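# Load the sawn bar into the lathe chuck

## Task

Take the sawn bar off the rack and put it into the lathe's chuck, coaxial with the spindle, with its clean end (the one with no saw burr) seated on the stop steps at the back of the jaws. The burred end faces outward. Finish with the chuck clamped on the bar and the lathe door shut.

## Robot and tools

ROBOT. Two Doosan M1013 arms, left_arm and right_arm, each carrying a Robotiq 140 two-finger gripper. The right_arm fingers are rigid. The left_arm fingers can fold at a hinge. A part held in the outermost quarter of the pads, toward the tips, gets the full squeeze. A part held nearer the palm may be gripped loosely, not at all, or too hard, and may slip when the squeeze rises. Fingertips pushed against a surface fold easily unless fully closed, so a move can overrun the surface and the next grip can fail. Calibrated bases in the scene frame: left_arm at (-0.015, +0.665, +0.245) m, right_arm at (+0.077, -0.700, +0.245) m.

FRAMES. Scene frame: origin at table-top height midway between the arms, +z up, +x out over the table, left_arm on the +y side. The lathe sits behind the bases toward -x, and its chuck faces +y. The door slides along the machine front, and its handle sticks out. The door does not stop for an arm in its way. Gripper frame: the fingers point along +z and close along y. end_effector_position is the point between the pads when they are closed. The fingertips reach about 33 mm past it at pad gaps up to 40 mm, and about 9 mm past it when fully open.

ROW. Each row is 18 numbers in [-1, 1], always covering both arms. Order: left dx, dy, dz, rx, ry, rz, gripper position, force_limit, speed, then the same nine for right. The first six numbers of each arm are an offset, not a pose. The offset counts from that arm's Hand target as it stood when the action or move began, in the Hand target's own axes. 1.0 means 0.6 m for dx/dy/dz and 180 degrees for rx/ry/rz, which together form one rotation vector. Every row in an action is measured from that same start, not from the previous row. A new action starts from the new Hand target, so repeating an offset moves the arm again. Send six zeros to hold or re-command an arm. Always resend the gripper numbers you want, because 0 is itself a command.

GRIPPER NUMBERS. position: +1 fully open (140 mm), about -0.8 pads touching, -1 closes until blocked. force_limit sets the grip after a slow close (speed -1), for parts up to 40 mm wide: about 14 N at -1, 40 N at 0 and 58 N at +1. A faster close grips harder. speed sets how fast the pads move: about 30 mm/s at -1, 140 at 0 and 250 at +1. To regrip harder, raise force_limit and nudge position from -1 to -0.98. To soften a grip, open and close again slowly.

execute_actions(actions, cameras). Each action may hold these keys. rows: up to 15 rows, one per 1/30 s control step. steps: 1 to 450, default 15, at least one per row; after the last row each arm keeps heading to that row's target. until: lathe conditions such as {"lathe": {"door_state": "shut"}} or ["=", value]; numbers always need a comparison. until ends the action early but does not stop the arms. lathe: a device command. An empty actions list only reports state and images. cameras picks images: [] for none, or names.

move(target, speed, blend, stop_force, zero, blocking, cameras). Runs straight paths toward one row, or a list of up to 15 rows. All rows are offsets from the same Hand targets, and the whole run is limited to 10 s. speed: 0.002 to 0.5 m/s, default 0.25; turn rate is limited to twice that number in rad/s. blend: corner rounding in m. stop_force: 10 to 80 N, one value for both arms. It ends an arm's path on push against its motion but is unreliable when the gripper turns, when the arm reaches far out, or when the wrist is straight. zero resets the force baseline and defaults to true. blocking=false returns early and cannot be combined with stop_force. Within a list, keep the finger numbers identical. Paths do not avoid obstacles, and grippers lag behind them. The result adds a move: line such as done, off_target, moving, held or fault, plus any limits.

wait(seconds 0 to 10). stop() brakes a running move. zoom_image(camera, region [x0,y0,x1,y1], at most 504x504 px). read_manual gives licence text. finished_scene(scene = current scene number) ends the scene for good.

LATHE COMMANDS. door "open"/"shut" (starts shut); chuck "clamp"/"open" (starts open); air_blast true, which clears chips off the jaws for 2 s but only with no part in or near the chuck; stop true. Reported fields: door_state (shut/open/between), chuck_state (open, clamped on a bar of the right size, closed_empty, between), seat_state (home when the bar's end covers all three step sensing holes; otherwise open).

RESULTS. Per arm: end_effector_position (m), quat_wxyz and velocities, all in the scene frame and accurate to a few cm. Hand target is the base for the next offsets. Tool commands. object_status: 0 moving, 1 stopped while opening, 2 stopped while closing (a grip), 3 reached the target or pads met. position_measured is in counts: 3 open, 75 about 100 mm, 139 about 60 mm, 200 about 20 mm, 230 pads met. Also reported: joint torques, external joint torques, flange force (including held weight), and MOTOR HOT or fault lines.

MOTION. At each step the command is clipped to within 70 mm and 16 degrees of the measured pose. For gentle motion with rows, ramp the offset gradually; about 0.01 per row is 0.18 m/s. If a gripper comes to rest short of its target, send the remaining distance. Keep wrists away from an arm's own base axis and route paths around the base.

AVOID. A net force of 144 N on an arm, or joint contact torque at its limit, stops that arm for 10 s. The limits in N m are: waist 302, shoulder 302, elbow 142, forearm roll 26.2, wrist pitch 24.6, wrist roll 27.9. The arms are stiff, so aim only slightly past contact and press slowly. Avoid contact between the arms, hard hits, slams, drops, releasing parts while they move, and heavy parts held off-centre. Never knock anything off the table or into the chip pan. Brief tugs on held parts may occur. Long holds or stretched poses heat motors.

CAMERAS: cam_high, cam_low, cam_chuck, cam_machine (504x504); cam_left_wrist, cam_right_wrist (896x504).

Each tool is called after "Call:" as name([rows], argument=value, ...), one row to a line, values as JSON.

## Session

Call:
execute_actions([
  {"lathe":{"door":"open","air_blast":true},"steps":1},
])

Scene clock: 0.23 s.
left_arm: end_effector_position=(+0.1107, -0.0807, +0.1130) position_measured=3 object_status=3 end_effector_quat_wxyz=(-0.270, +0.068, +0.928, -0.249) | right_arm: end_effector_position=(+1.0989, -0.1998, +0.2449) position_measured=3 object_status=3 end_effector_quat_wxyz=(-0.032, +0.769, -0.532, +0.352)
Joint positions: left_arm=[-1.202 0.745 1.923 1.834 -0.752 1.687] | right_arm=[0.533 1.002 1.008 2.322 -0.947 0.674]
Joint velocities: within noise
Joint torques (N m): left_arm=[-0.56 -98.53 -23.93 -1.58 -1.23 0.14] | right_arm=[3.17 -131.89 -40.63 -4.65 0.13 -0.22]
External joint torques (N m): left_arm=[0.24 3.06 0.01 0.21 -0.26 -0.16] | right_arm=[-3.24 2.53 -0.17 0.43 -0.11 0.2]
Flange force (N): left_arm=[-4.2 -0.1 2.8] | right_arm=[-0.4 -4.1 4.5]
Hand target: left_arm +0.1107, -0.0807, +0.1130; -0.270, +0.068, +0.928, -0.249 | right_arm +1.0989, -0.1998, +0.2449; -0.032, +0.769, -0.532, +0.352
Tool commands: left_gripper/position=+1.0 left_gripper/force_limit=+1.0 left_gripper/speed=+1.0 right_gripper/position=+1.0 right_gripper/force_limit=+1.0 right_gripper/speed=+1.0
lathe: door_state=between chuck_state=open seat_state=open
camera_calibration:
cam_left_wrist: T_world_to_cam=[[0.0026707, 0.866316, -0.49949, 0.13793], [0.976683, -0.109485, -0.184669, -0.0942775], [-0.214669, -0.48735, -0.846409, 0.219752], [0, 0, 0, 1]] pos_world=[0.138885, -0.0227168, 0.237484]
cam_right_wrist: T_world_to_cam=[[-0.791787, -0.420241, -0.44325, 0.905575], [-0.359121, 0.907305, -0.218701, 0.635778], [0.494071, -0.0139846, -0.869309, -0.194769], [0, 0, 0, 1]] pos_world=[1.04157, -0.199008, 0.371127]

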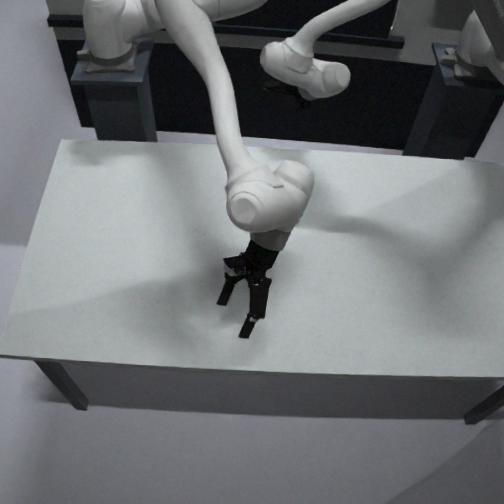

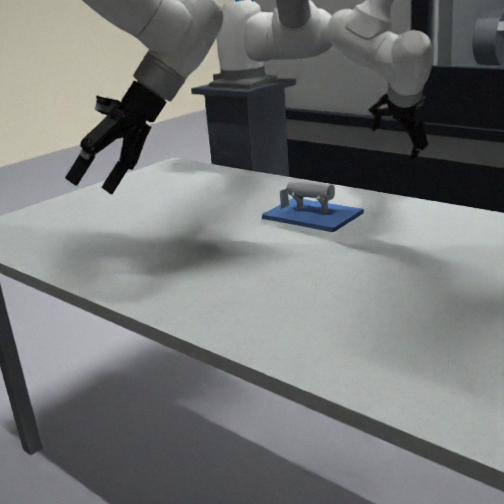

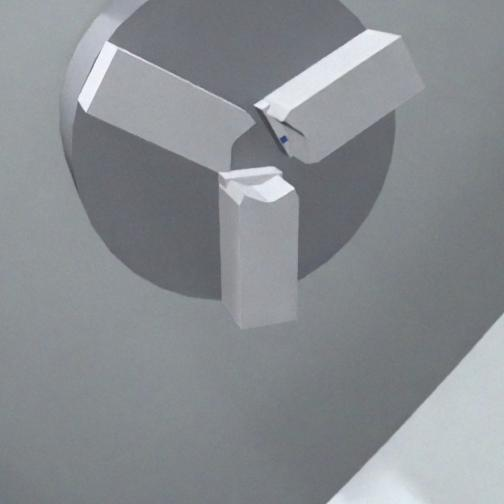

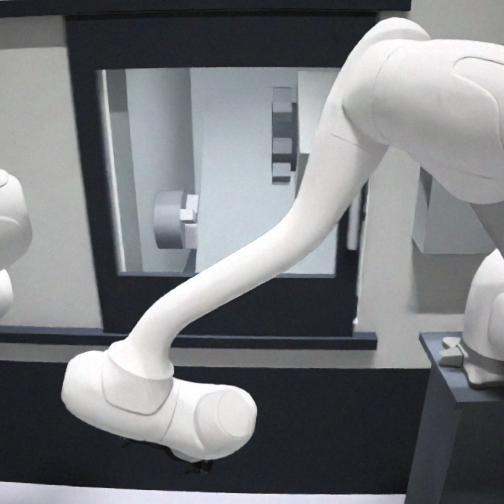

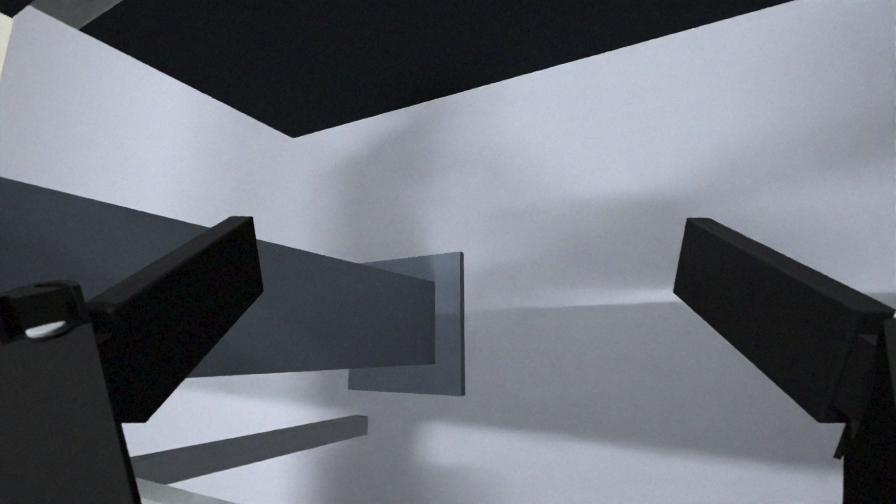

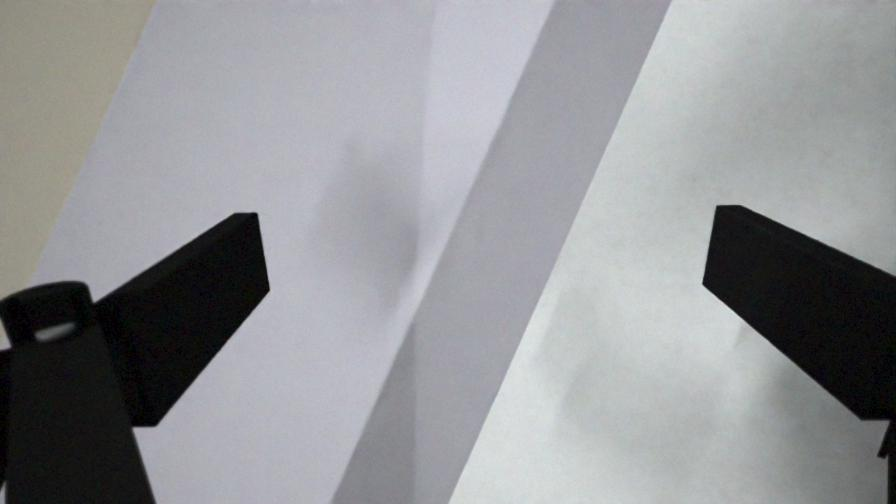

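Call:
zoom_image(camera="cam_low", region=[250, 160, 380, 240])

Call:
zoom_image(camera="cam_chuck", region=[50, 0, 450, 340])

Call:
zoom_image(camera="cam_machine", region=[90, 50, 390, 350])

Scaled by 3.877 from the camera's 504x504 image, which has a finer 720x720 frame.

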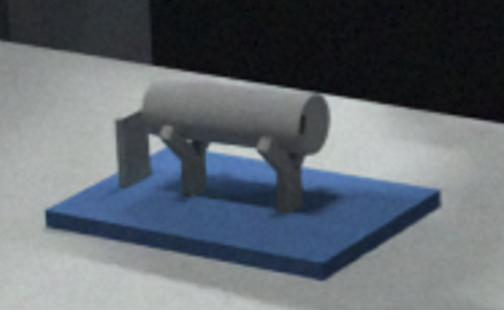

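Scaled by 1.260 from the camera's 504x504 image, which has a finer 720x720 frame.

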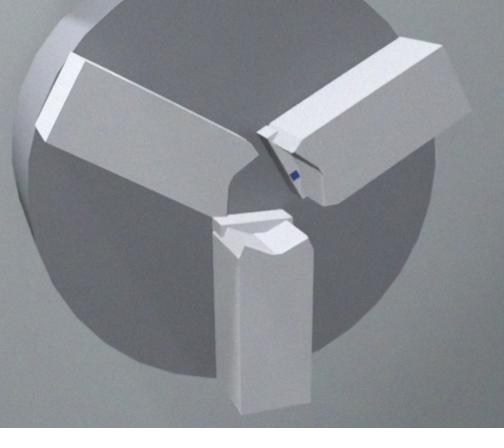

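Scaled by 1.680 from the camera's 504x504 image, which has a finer 720x720 frame.

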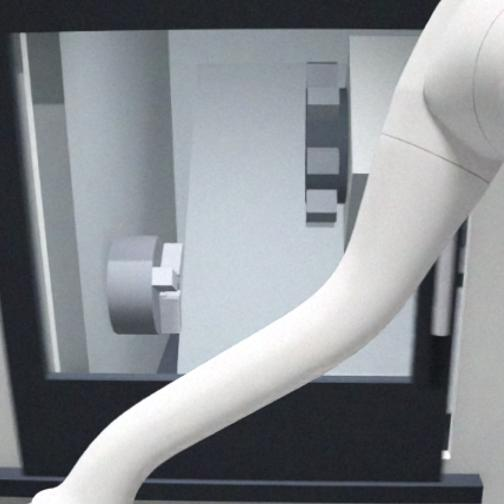

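Call:
move(target=[0.006,0.397,-0.952,0,0,0,1,1,1,-0.2128,0.7128,-0.7797,-0.1776,-0.148,0.1096,1,1,1])

Scene clock: 12.67 s.
left_arm: end_effector_position=(+0.4105, +0.3695, +0.4137) position_measured=3 object_status=3 end_effector_quat_wxyz=(-0.270, +0.068, +0.928, -0.249) | right_arm: end_effector_position=(+0.4652, -0.1249, +0.3490) position_measured=3 object_status=3 end_effector_quat_wxyz=(+0.000, +0.707, -0.707, +0.000)
Joint positions: left_arm=[-0.351 0.285 1.93 2.533 -1.435 1.655] | right_arm=[0.862 0.361 1.769 3.141 -1.011 0.928]
Joint velocities: within noise
Joint torques (N m): left_arm=[-1.21 -68.36 -34.08 -4.34 -1.34 0.13] | right_arm=[3.45 -74.35 -35.75 -4.13 -0.02 -0.23]
External joint torques (N m): left_arm=[1.27 3.72 -0.73 0.19 -0.11 -0.16] | right_arm=[-3.44 1.3 -0.18 0.41 -0.03 0.23]
Flange force (N): left_arm=[-7.2 1.7 -1.8] | right_arm=[1.0 -4.9 0.9]
Hand target: left_arm +0.4106, +0.3695, +0.4137; -0.270, +0.068, +0.928, -0.249 | right_arm +0.4652, -0.1249, +0.3490; +0.000, +0.707, -0.707, +0.000
Off the commanded pose: left_arm 0.000 m, 0 deg | right_arm 0.000 m, 0 deg.
lathe: door_state=open chuck_state=open seat_state=open
move: done
camera_calibration:
cam_left_wrist: T_world_to_cam=[[0.00273744, 0.866308, -0.499502, -0.102696], [0.976692, -0.109524, -0.184599, -0.282356], [-0.214627, -0.487355, -0.846416, 0.757992], [0, 0, 0, 1]] pos_world=[0.438741, 0.427453, 0.538157]
cam_right_wrist: T_world_to_cam=[[-0.999755, 0.0176118, -0.0134289, 0.48288], [0.0120329, 0.940978, 0.338253, 0.000153615], [0.0185936, 0.338008, -0.94096, 0.500024], [0, 0, 0, 1]] pos_world=[0.473463, -0.177661, 0.476935]

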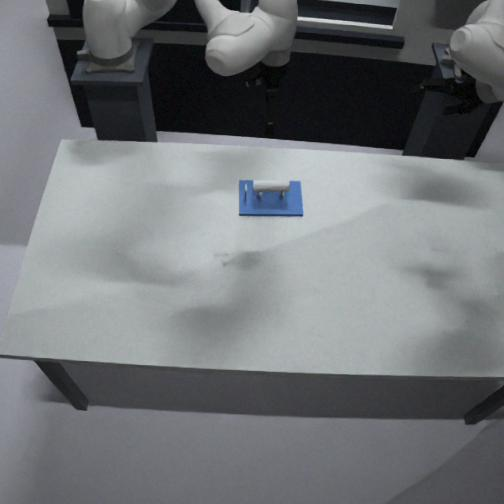

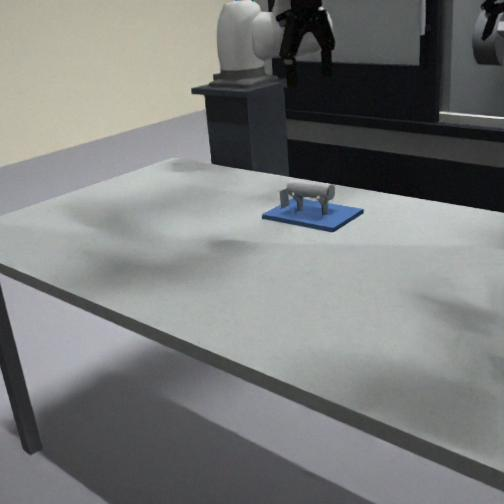

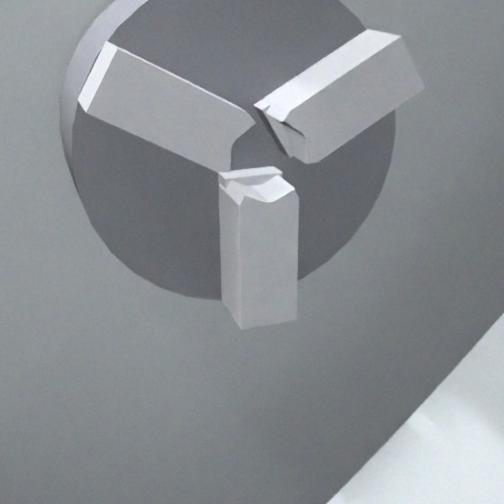

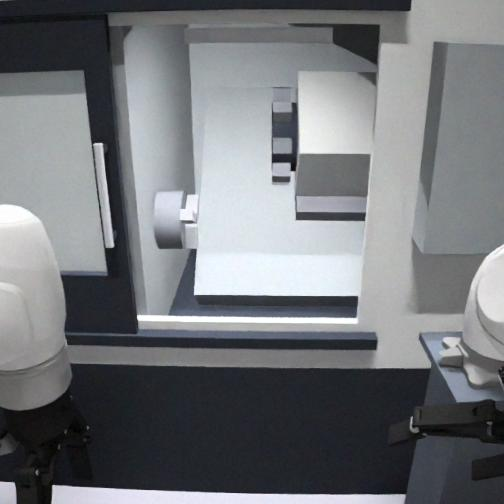

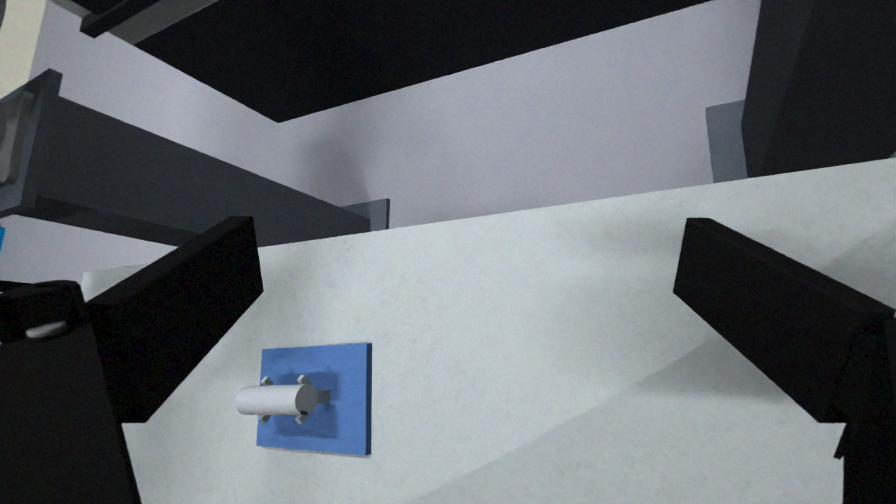

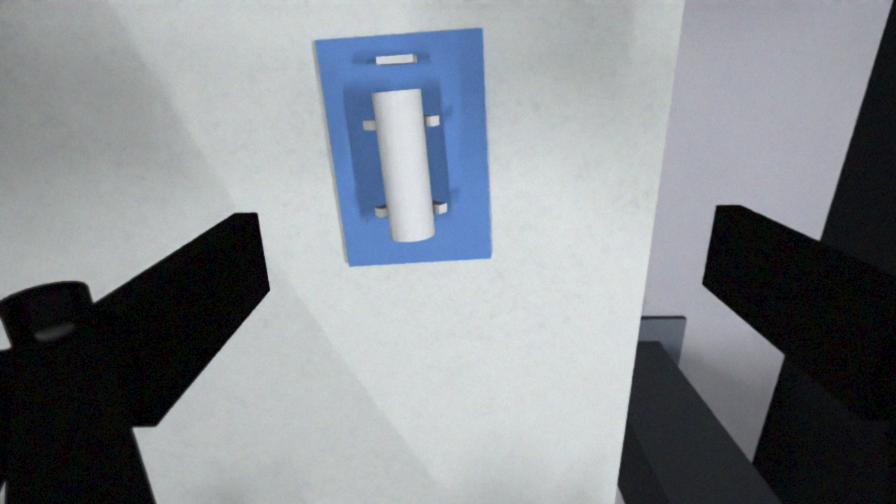

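Call:
zoom_image(camera="cam_right_wrist", region=[300, 20, 520, 270])

Call:
zoom_image(camera="cam_left_wrist", region=[220, 340, 380, 460])

Call:
zoom_image(camera="cam_machine", region=[100, 20, 400, 340])

Call:
zoom_image(camera="cam_low", region=[260, 165, 370, 235])

Scaled by 2.016 from the camera's 896x504 image, which has a finer 1280x720 frame.

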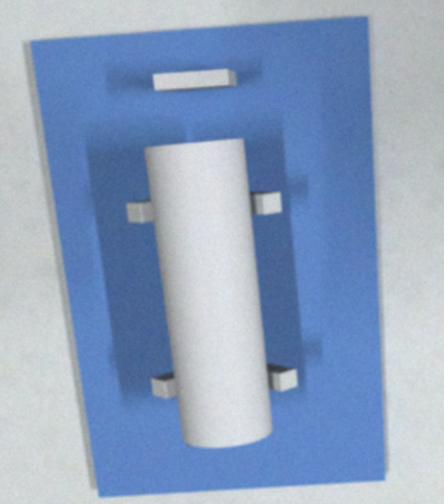

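Scaled by 3.150 from the camera's 896x504 image, which has a finer 1280x720 frame.

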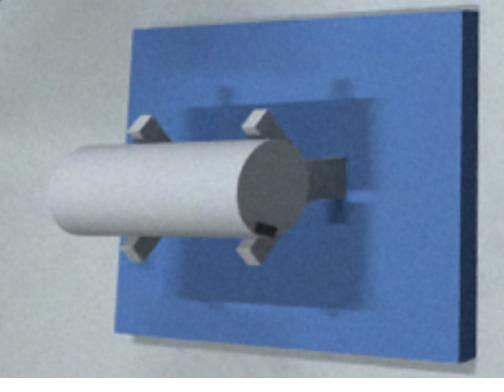

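Scaled by 1.575 from the camera's 504x504 image, which has a finer 720x720 frame.

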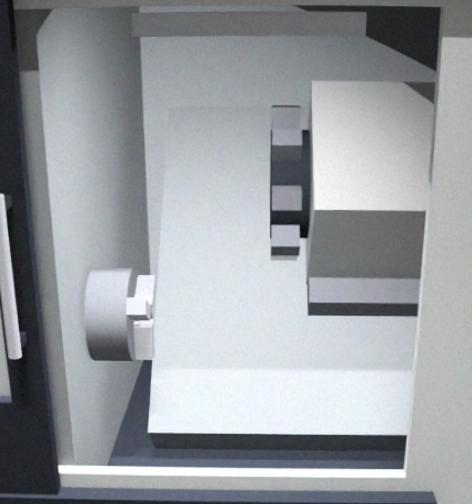

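Scaled by 4.582 from the camera's 504x504 image, which has a finer 720x720 frame.

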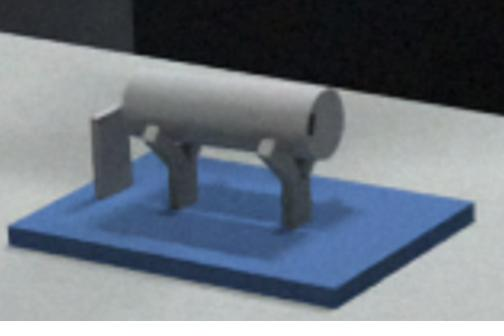

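Call:
move(target=[0,0,0,0,0,0,1,1,1,-0.0533,-0.0783,0.248,0,0,-0.0215,1,1,1], cameras=["cam_right_wrist","cam_low"])

Call:
zoom_image(camera="cam_right_wrist", region=[220, 0, 680, 340])

Call:
execute_actions([
  {"lathe":{"air_blast":true},"steps":62},
], cameras=["cam_chuck"])

Call:
zoom_image(camera="cam_chuck", region=[200, 60, 360, 220])

Scene clock: 22.03 s.
left_arm: end_effector_position=(+0.4106, +0.3695, +0.4137) position_measured=3 object_status=3 end_effector_quat_wxyz=(-0.270, +0.068, +0.928, -0.249) | right_arm: end_effector_position=(+0.5123, -0.0928, +0.2004) position_measured=3 object_status=3 end_effector_quat_wxyz=(-0.001, +0.731, -0.683, +0.000)
Joint positions: left_arm=[-0.351 0.285 1.93 2.533 -1.436 1.655] | right_arm=[0.837 0.579 1.748 3.141 -0.813 0.836]
Joint velocities: within noise
Joint torques (N m): left_arm=[-0.9 -67.52 -34.27 -4.3 -1.23 0.12] | right_arm=[3.33 -89.49 -30.92 -3.59 0.12 -0.1]
External joint torques (N m): left_arm=[0.85 2.82 -0.55 0.14 -0.22 -0.15] | right_arm=[-3.2 1.4 0.14 0.4 -0.16 0.1]
Flange force (N): left_arm=[-5.4 1.1 -1.5] | right_arm=[1.6 -4.0 1.4]
Hand target: left_arm +0.4106, +0.3695, +0.4137; -0.270, +0.068, +0.928, -0.249 | right_arm +0.5123, -0.0928, +0.2003; +0.000, +0.731, -0.683, +0.000
Off the commanded pose: left_arm 0.000 m, 0 deg | right_arm 0.000 m, 0 deg.
lathe: door_state=open chuck_state=open seat_state=open
move: done
camera_calibration:
cam_right_wrist: T_world_to_cam=[[-0.998659, -0.0499578, -0.0135452, 0.520604], [-0.0515932, 0.93964, 0.338251, 0.0521718], [-0.00417071, 0.338497, -0.940958, 0.360173], [0, 0, 0, 1]] pos_world=[0.5241, -0.144932, 0.328312]
Images, in order (width x height): cam_low 504x504, cam_right_wrist 896x504.

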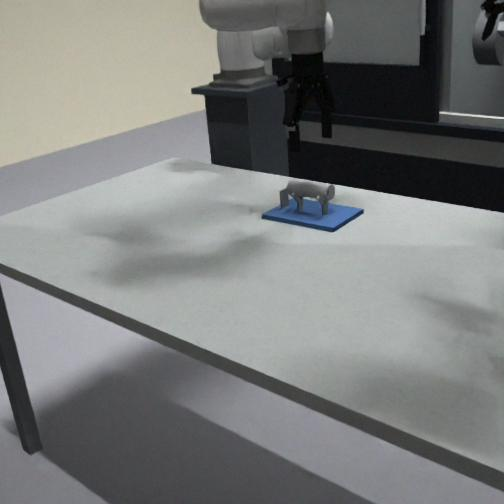

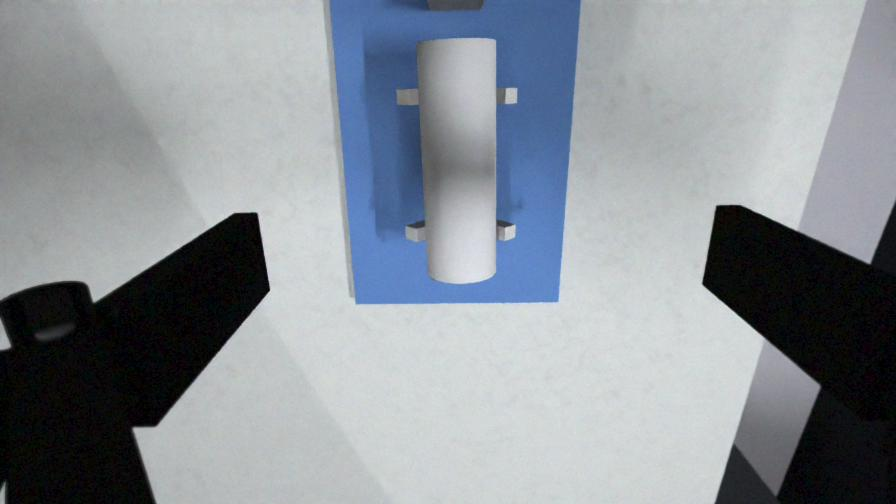

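Scaled by 1.096 from the camera's 896x504 image, which has a finer 1280x720 frame.

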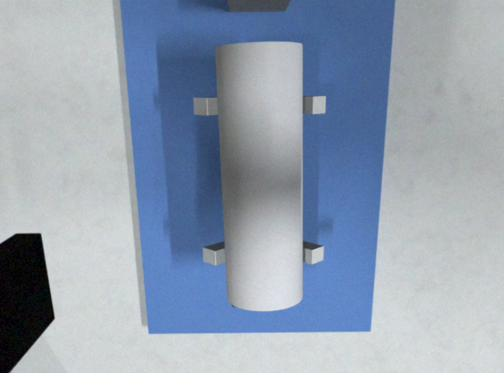

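Scene clock: 24.30 s.
left_arm: end_effector_position=(+0.4106, +0.3695, +0.4137) position_measured=3 object_status=3 end_effector_quat_wxyz=(-0.270, +0.068, +0.928, -0.249) | right_arm: end_effector_position=(+0.5123, -0.0928, +0.2003) position_measured=3 object_status=3 end_effector_quat_wxyz=(+0.000, +0.731, -0.683, +0.000)
Joint positions: left_arm=[-0.351 0.285 1.93 2.533 -1.436 1.655] | right_arm=[0.837 0.579 1.748 3.141 -0.813 0.836]
Joint velocities: within noise
Joint torques (N m): left_arm=[-0.46 -67.47 -34.48 -4.35 -1.21 0.14] | right_arm=[2.84 -89.48 -31.01 -3.47 0.01 -0.18]
External joint torques (N m): left_arm=[0.43 3 -0.22 0.2 -0.24 -0.16] | right_arm=[-3.28 1.36 0.24 0.28 -0.06 0.18]
Flange force (N): left_arm=[-5.3 0.8 -0.7] | right_arm=[1.9 -3.8 1.5]
Hand target: left_arm +0.4106, +0.3695, +0.4137; -0.270, +0.068, +0.928, -0.249 | right_arm +0.5123, -0.0928, +0.2003; +0.000, +0.731, -0.683, +0.000
Tool commands: left_gripper/position=+1.0 left_gripper/force_limit=+1.0 left_gripper/speed=+1.0 right_gripper/position=+1.0 right_gripper/force_limit=+1.0 right_gripper/speed=+1.0
Off the commanded pose: left_arm 0.000 m, 0 deg | right_arm 0.000 m, 0 deg.
lathe: door_state=open chuck_state=open seat_state=open
Images, in order (width x height): cam_chuck 504x504.

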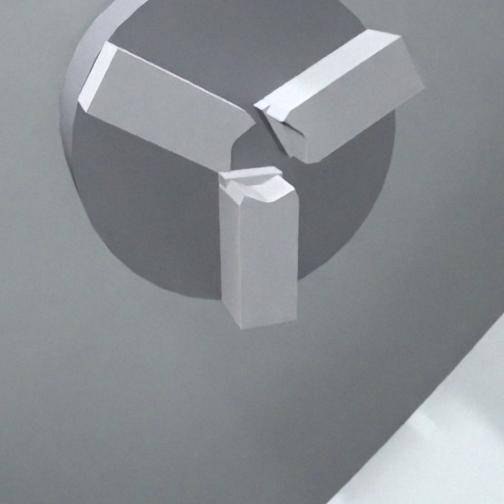

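Scaled by 3.150 from the camera's 504x504 image, which has a finer 720x720 frame.

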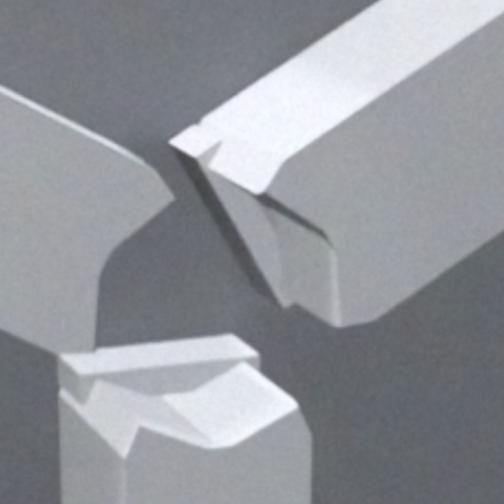

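Call:
move(target=[0,0,0,0,0,0,1,1,1,0,-0.0092,0.2205,0,0,-0.003,1,0.5,-1], speed=0.15, cameras=["cam_right_wrist","cam_low"])

Call:
zoom_image(camera="cam_low", region=[250, 130, 380, 240])

Scene clock: 28.53 s.
left_arm: end_effector_position=(+0.4106, +0.3695, +0.4137) position_measured=3 object_status=3 end_effector_quat_wxyz=(-0.270, +0.068, +0.928, -0.249) | right_arm: end_effector_position=(+0.5180, -0.0924, +0.0681) position_measured=3 object_status=3 end_effector_quat_wxyz=(-0.001, +0.734, -0.679, +0.000)
Joint positions: left_arm=[-0.351 0.285 1.93 2.533 -1.436 1.655] | right_arm=[0.832 0.747 1.767 3.14 -0.627 0.821]
Joint velocities: within noise
Joint torques (N m): left_arm=[-0.18 -67.6 -34.39 -4.29 -1.24 0.16] | right_arm=[2.9 -98.92 -25.01 -2.96 -0.11 -0.26]
External joint torques (N m): left_arm=[0.28 3.34 -0.33 0.14 -0.2 -0.18] | right_arm=[-2.84 2.72 0.07 0.38 0.07 0.26]
Flange force (N): left_arm=[-6.0 0.6 -0.6] | right_arm=[0.5 -4.1 3.7]
Hand target: left_arm +0.4106, +0.3695, +0.4137; -0.270, +0.068, +0.928, -0.249 | right_arm +0.5180, -0.0924, +0.0680; +0.000, +0.734, -0.679, +0.000
Off the commanded pose: left_arm 0.000 m, 0 deg | right_arm 0.000 m, 0 deg.
lathe: door_state=open chuck_state=open seat_state=open
move: done
camera_calibration:
cam_right_wrist: T_world_to_cam=[[-0.998147, -0.0593365, -0.0134959, 0.523347], [-0.0604008, 0.939114, 0.338255, 0.101324], [-0.00739665, 0.338443, -0.940958, 0.237231], [0, 0, 0, 1]] pos_world=[0.530251, -0.144391, 0.196014]
Images, in order (width x height): cam_low 504x504, cam_right_wrist 896x504.

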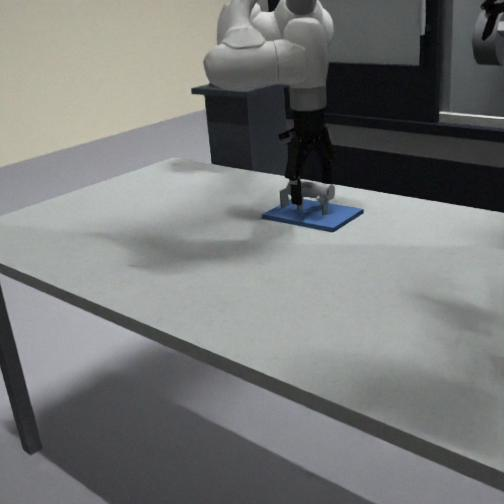

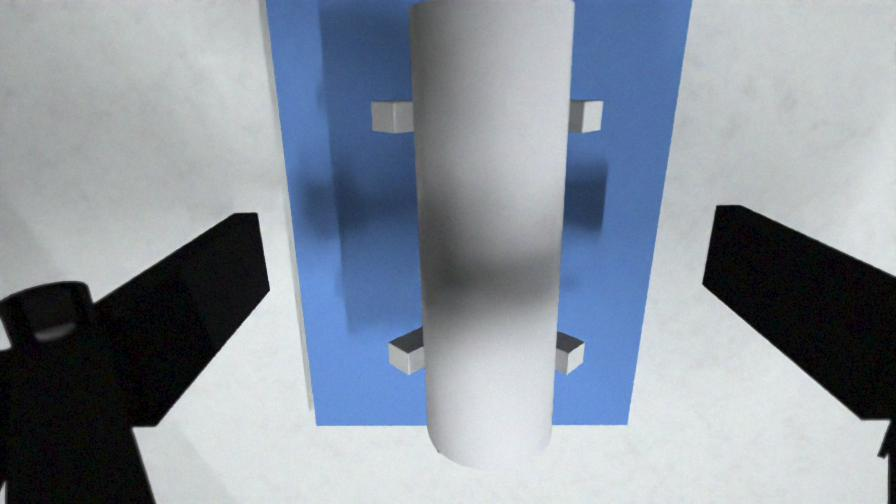

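Scaled by 3.877 from the camera's 504x504 image, which has a finer 720x720 frame.

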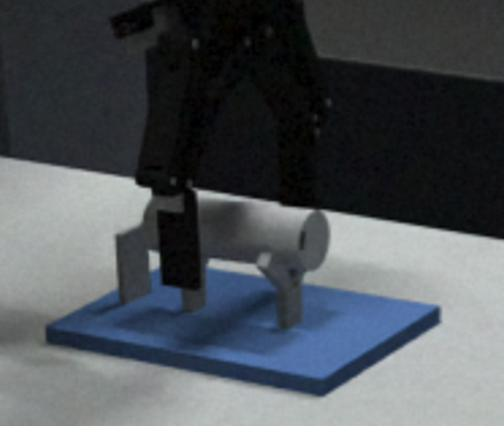

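Call:
move(target=[0,0,0,0,0,0,1,1,1,0.0075,0.0028,0,0,0,0,1,0.5,-1], speed=0.05, cameras=[])

Call:
execute_actions([
  {"rows":[[0,0,0,0,0,0,1,1,1,0,0,0,0,0,0,-1,0.5,-1]],"steps":150},
], cameras=["cam_right_wrist","cam_low"])

Scene clock: 30.90 s.
left_arm: end_effector_position=(+0.4106, +0.3695, +0.4137) position_measured=3 object_status=3 end_effector_quat_wxyz=(-0.270, +0.068, +0.928, -0.249) | right_arm: end_effector_position=(+0.5166, -0.0970, +0.0680) position_measured=3 object_status=3 end_effector_quat_wxyz=(+0.000, +0.734, -0.679, +0.000)
Joint positions: left_arm=[-0.351 0.285 1.93 2.533 -1.436 1.655] | right_arm=[0.829 0.742 1.777 3.14 -0.621 0.819]
Joint velocities: within noise
Joint torques (N m): left_arm=[-0.41 -67.62 -34.28 -4.3 -1.17 0.12] | right_arm=[3.18 -97.2 -24.5 -2.98 -0.23 -0.13]
External joint torques (N m): left_arm=[0.51 2.75 -0.48 0.14 -0.28 -0.15] | right_arm=[-3.07 2 -0.07 0.44 0.18 0.13]
Flange force (N): left_arm=[-5.2 0.6 -1.2] | right_arm=[1.3 -4.1 2.9]
Hand target: left_arm +0.4106, +0.3695, +0.4137; -0.270, +0.068, +0.928, -0.249 | right_arm +0.5166, -0.0970, +0.0680; +0.000, +0.734, -0.679, +0.000
Off the commanded pose: left_arm 0.000 m, 0 deg | right_arm 0.000 m, 0 deg.
lathe: door_state=open chuck_state=open seat_state=open
move: done
No camera images: "cameras" was empty.

Scene clock: 36.10 s.
left_arm: end_effector_position=(+0.4106, +0.3695, +0.4137) position_measured=3 object_status=3 end_effector_quat_wxyz=(-0.270, +0.068, +0.928, -0.249) | right_arm: end_effector_position=(+0.5166, -0.0970, +0.0680) position_measured=172 object_status=2 end_effector_quat_wxyz=(-0.001, +0.734, -0.679, +0.000)
Joint positions: left_arm=[-0.351 0.285 1.93 2.533 -1.436 1.655] | right_arm=[0.829 0.742 1.777 3.14 -0.621 0.819]
Joint velocities: within noise
Joint torques (N m): left_arm=[-0.73 -67.28 -34.12 -4.32 -1.19 0.15] | right_arm=[10.23 -90.19 -20.89 -1.02 -0.34 -0.08]
External joint torques (N m): left_arm=[0.97 2.86 -0.58 0.18 -0.26 -0.18] | right_arm=[-10.43 -5.28 -3.8 -1.54 0.3 0.08]
Flange force (N): left_arm=[-5.5 1.2 -1.7] | right_arm=[7.3 -12.0 -6.7]
Hand target: left_arm +0.4106, +0.3695, +0.4137; -0.270, +0.068, +0.928, -0.249 | right_arm +0.5166, -0.0970, +0.0680; +0.000, +0.734, -0.679, +0.000
Off the commanded pose: left_arm 0.000 m, 0 deg | right_arm 0.000 m, 0 deg.
lathe: door_state=open chuck_state=open seat_state=open
camera_calibration:
cam_right_wrist: T_world_to_cam=[[-0.998148, -0.0593161, -0.0134645, 0.521739], [-0.060371, 0.93912, 0.338243, 0.105594], [-0.0074185, 0.338429, -0.940963, 0.238739], [0, 0, 0, 1]] pos_world=[0.528919, -0.149014, 0.195953]
Images, in order (width x height): cam_low 504x504, cam_right_wrist 896x504.

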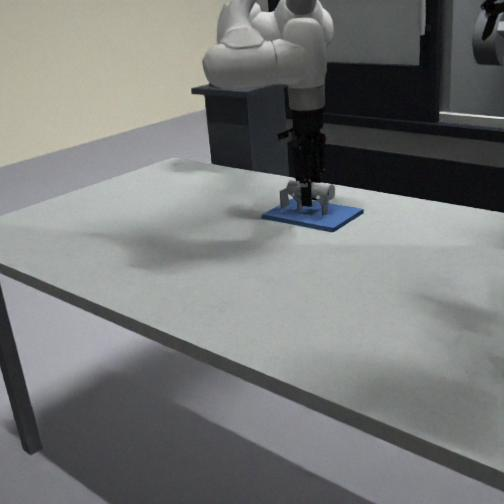

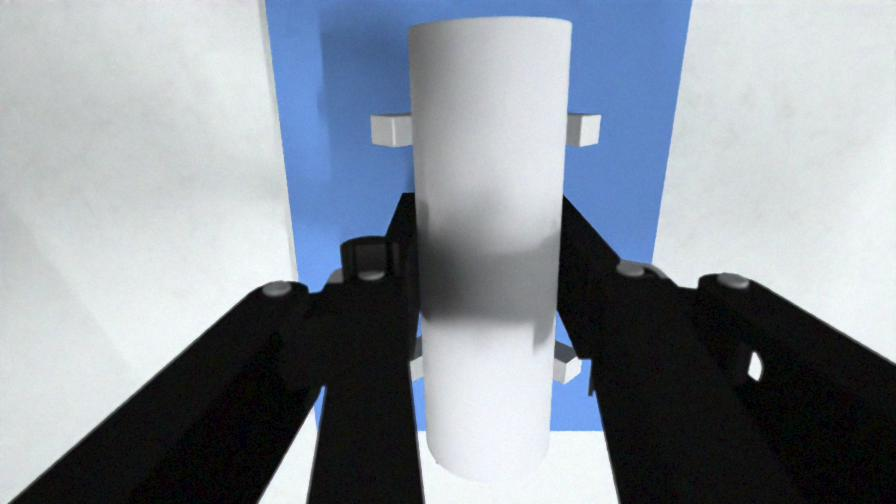

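Call:
move([
  [0,0,0,0,0,0,1,1,1,0,0,-0.1,0,0,0,-1,0.5,-1],
  [0,0,0,0,0,0,1,1,1,0,0,-0.42,0,0,-0.7,-1,0.5,-1],
], speed=[0.08,0.4], cameras=["cam_low","cam_left_wrist","cam_right_wrist"])

Call:
zoom_image(camera="cam_low", region=[250, 70, 390, 210])

Call:
zoom_image(camera="cam_left_wrist", region=[200, 300, 400, 500])

Scene clock: 42.07 s.
left_arm: end_effector_position=(+0.4106, +0.3695, +0.4137) position_measured=3 object_status=3 end_effector_quat_wxyz=(-0.270, +0.068, +0.928, -0.249) | right_arm: end_effector_position=(+0.5164, -0.0971, +0.3200) position_measured=172 object_status=2 end_effector_quat_wxyz=(+0.000, +0.938, +0.346, +0.001)
Joint positions: left_arm=[-0.351 0.285 1.93 2.533 -1.436 1.655] | right_arm=[0.83 0.458 1.683 3.141 -1 -1.381]
Joint velocities: within noise
Joint torques (N m): left_arm=[-0.57 -67.5 -34.39 -4.33 -1.16 0.16] | right_arm=[2.79 -86.69 -37.68 -3.88 0.14 -0.13]
External joint torques (N m): left_arm=[0.38 2.85 -0.36 0.19 -0.29 -0.18] | right_arm=[-3.12 4.63 1.99 0.2 -0.1 0.13]
Flange force (N): left_arm=[-5.2 0.6 -1.0] | right_arm=[2.8 3.5 5.4]
Hand target: left_arm +0.4106, +0.3695, +0.4137; -0.270, +0.068, +0.928, -0.249 | right_arm +0.5164, -0.0971, +0.3200; +0.000, +0.938, +0.346, +0.001
Off the commanded pose: left_arm 0.000 m, 0 deg | right_arm 0.000 m, 0 deg.
lathe: door_state=open chuck_state=open seat_state=open
move: done
camera_calibration:
cam_left_wrist: T_world_to_cam=[[0.0026706, 0.866314, -0.499492, -0.102716], [0.976683, -0.109485, -0.184668, -0.282374], [-0.214668, -0.487353, -0.846407, 0.758018], [0, 0, 0, 1]] pos_world=[0.438786, 0.42749, 0.53814]
cam_right_wrist: T_world_to_cam=[[0.634666, -0.772696, -0.0117861, -0.388077], [-0.725008, -0.600638, 0.337044, 0.214496], [-0.267512, -0.205365, -0.941415, 0.557506], [0, 0, 0, 1]] pos_world=[0.55095, -0.0565389, 0.447976]
Images, in order (width x height): cam_low 504x504, cam_left_wrist 896x504, cam_right_wrist 896x504.

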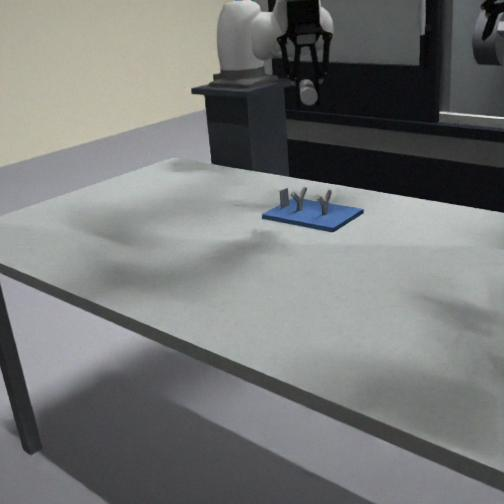

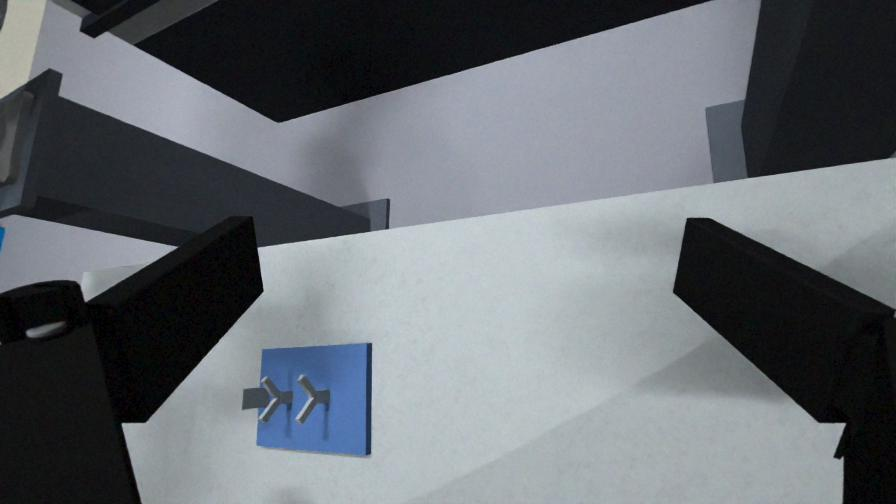

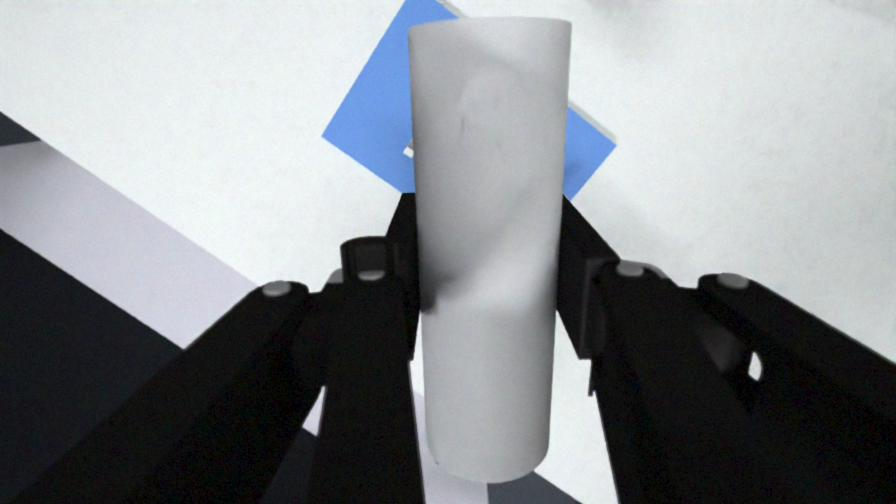

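Scaled by 3.600 from the camera's 504x504 image, which has a finer 720x720 frame.

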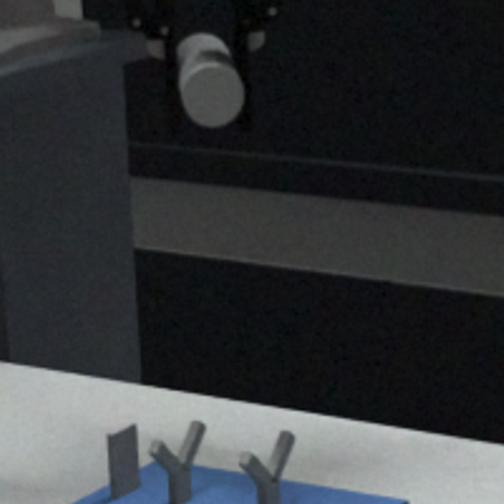

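Scaled by 2.520 from the camera's 896x504 image, which has a finer 1280x720 frame.

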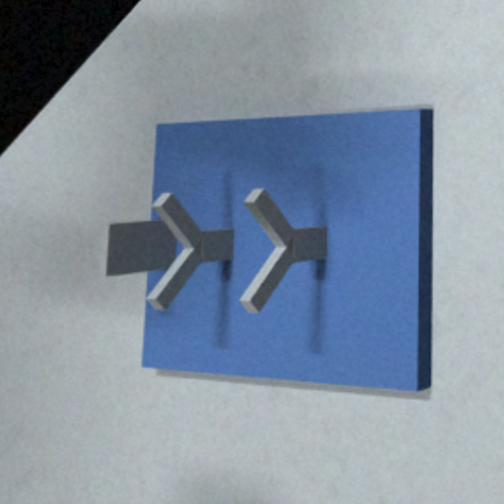

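Call:
move(target=[0,0,0,0,0,0,1,1,1,-0.2956,-0.4647,-0.2167,0,0,0.725,-1,0.5,-1], speed=0.4, cameras=[])

Scene clock: 49.17 s.
left_arm: end_effector_position=(+0.4106, +0.3695, +0.4137) position_measured=3 object_status=3 end_effector_quat_wxyz=(-0.270, +0.068, +0.928, -0.249) | right_arm: end_effector_position=(+0.2004, +0.0000, +0.4497) position_measured=172 object_status=2 end_effector_quat_wxyz=(-0.001, +0.707, -0.707, +0.000)
Joint positions: left_arm=[-0.351 0.285 1.93 2.533 -1.436 1.655] | right_arm=[1.283 0.312 1.636 3.14 -1.193 1.35]
Joint velocities: within noise
Joint torques (N m): left_arm=[-0.7 -67.36 -34.32 -4.3 -1.17 0.12] | right_arm=[2.61 -74.53 -41.66 -4.48 0.01 -0.02]
External joint torques (N m): left_arm=[0.71 3.04 -0.31 0.18 -0.27 -0.15] | right_arm=[-2.8 2.74 2.09 0.4 -0.06 0.02]
Flange force (N): left_arm=[-5.5 1.1 -1.1] | right_arm=[1.0 -3.8 3.9]
Hand target: left_arm +0.4106, +0.3695, +0.4137; -0.270, +0.068, +0.928, -0.249 | right_arm +0.2004, +0.0001, +0.4497; +0.000, +0.707, -0.708, +0.000
Off the commanded pose: left_arm 0.000 m, 0 deg | right_arm 0.000 m, 0 deg.
lathe: door_state=open chuck_state=open seat_state=open
move: done
No camera images: "cameras" was empty.

Call:
move(target=[0,0,0,0,0,0,1,1,1,-0.1,0.883,0.083,-0.5,0,0,-1,0.5,-1], speed=0.4)

Scene clock: 52.73 s.
left_arm: end_effector_position=(+0.4106, +0.3695, +0.4137) position_measured=3 object_status=3 end_effector_quat_wxyz=(-0.270, +0.068, +0.928, -0.249) | right_arm: end_effector_position=(-0.3293, +0.0607, +0.3994) position_measured=172 object_status=2 end_effector_quat_wxyz=(+0.499, +0.500, -0.500, -0.500)
Joint positions: left_arm=[-0.351 0.285 1.93 2.533 -1.436 1.655] | right_arm=[1.557 0.761 1.737 4.754 -1.538 0.643]
Joint velocities: within noise
Joint torques (N m): left_arm=[-0.47 -67.61 -34.49 -4.36 -1.26 0.16] | right_arm=[3.11 -98.94 -23.43 2.25 -2.99 -0.24]
External joint torques (N m): left_arm=[0.5 3 -0.26 0.21 -0.19 -0.18] | right_arm=[-3.31 5.04 1.46 -0.48 0.76 0.29]
Flange force (N): left_arm=[-5.3 0.9 -0.8] | right_arm=[-2.3 -6.2 -4.0]
Hand target: left_arm +0.4106, +0.3695, +0.4137; -0.270, +0.068, +0.928, -0.249 | right_arm -0.3293, +0.0607, +0.3993; +0.499, +0.500, -0.500, -0.500
Off the commanded pose: left_arm 0.000 m, 0 deg | right_arm 0.000 m, 0 deg.
lathe: door_state=open chuck_state=open seat_state=open
move: done
camera_calibration:
cam_left_wrist: T_world_to_cam=[[0.00267031, 0.866314, -0.499493, -0.102715], [0.976683, -0.109486, -0.18467, -0.282373], [-0.214669, -0.487353, -0.846407, 0.758018], [0, 0, 0, 1]] pos_world=[0.438786, 0.42749, 0.538141]
cam_right_wrist: T_world_to_cam=[[-0.013468, 0.0177278, 0.999752, -0.393881], [0.339127, 0.940663, -0.0121115, 0.0657234], [-0.940644, 0.33888, -0.0186808, -0.184753], [0, 0, 0, 1]] pos_world=[-0.20138, 0.00776815, 0.391128]

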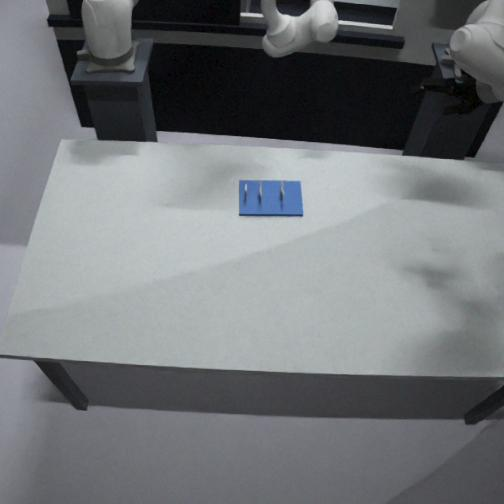

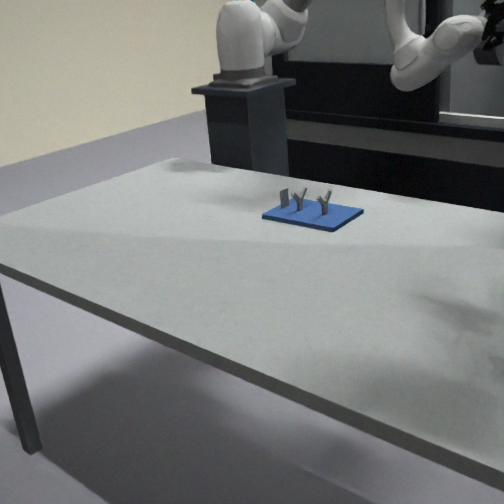

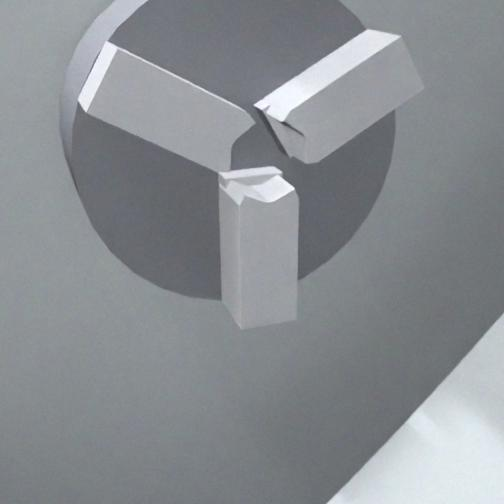

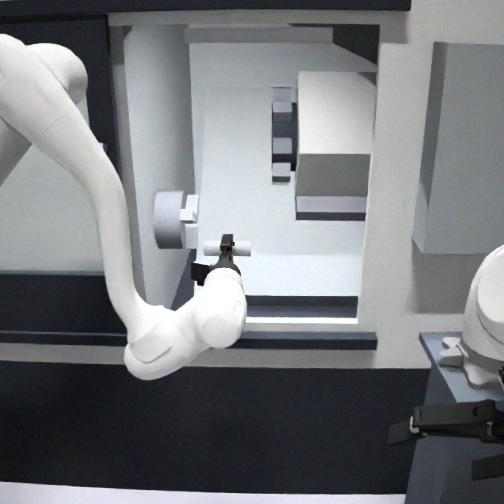

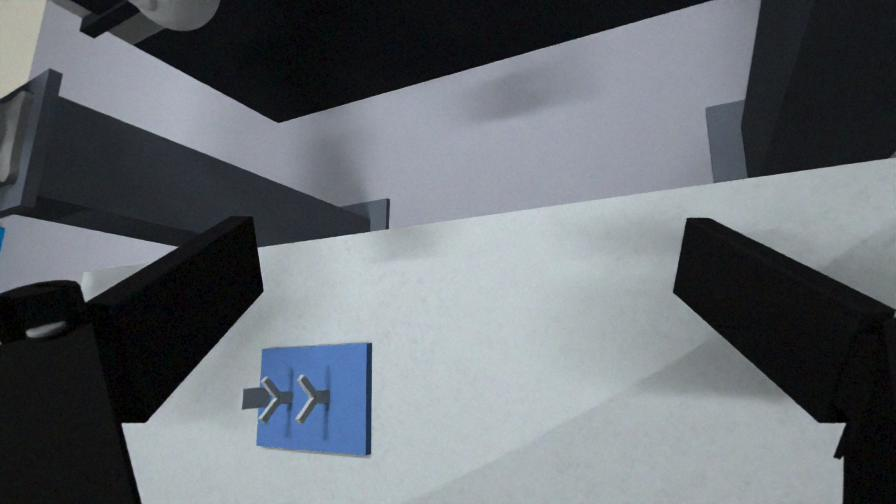

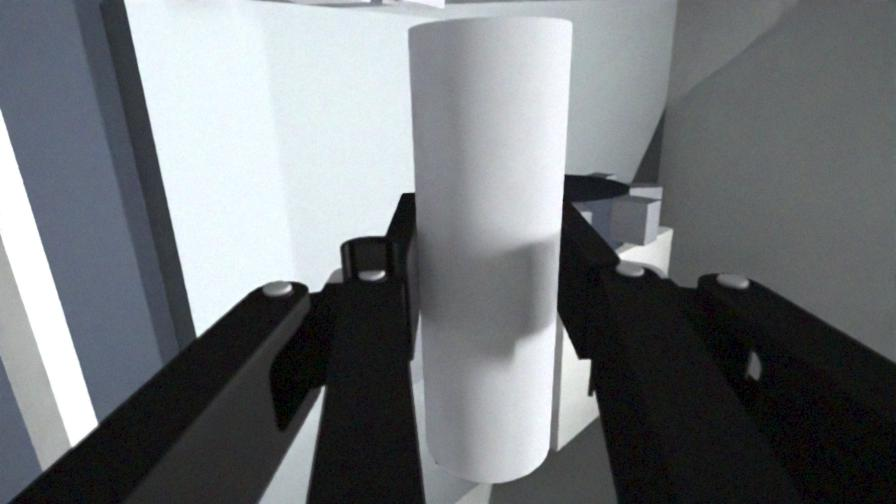

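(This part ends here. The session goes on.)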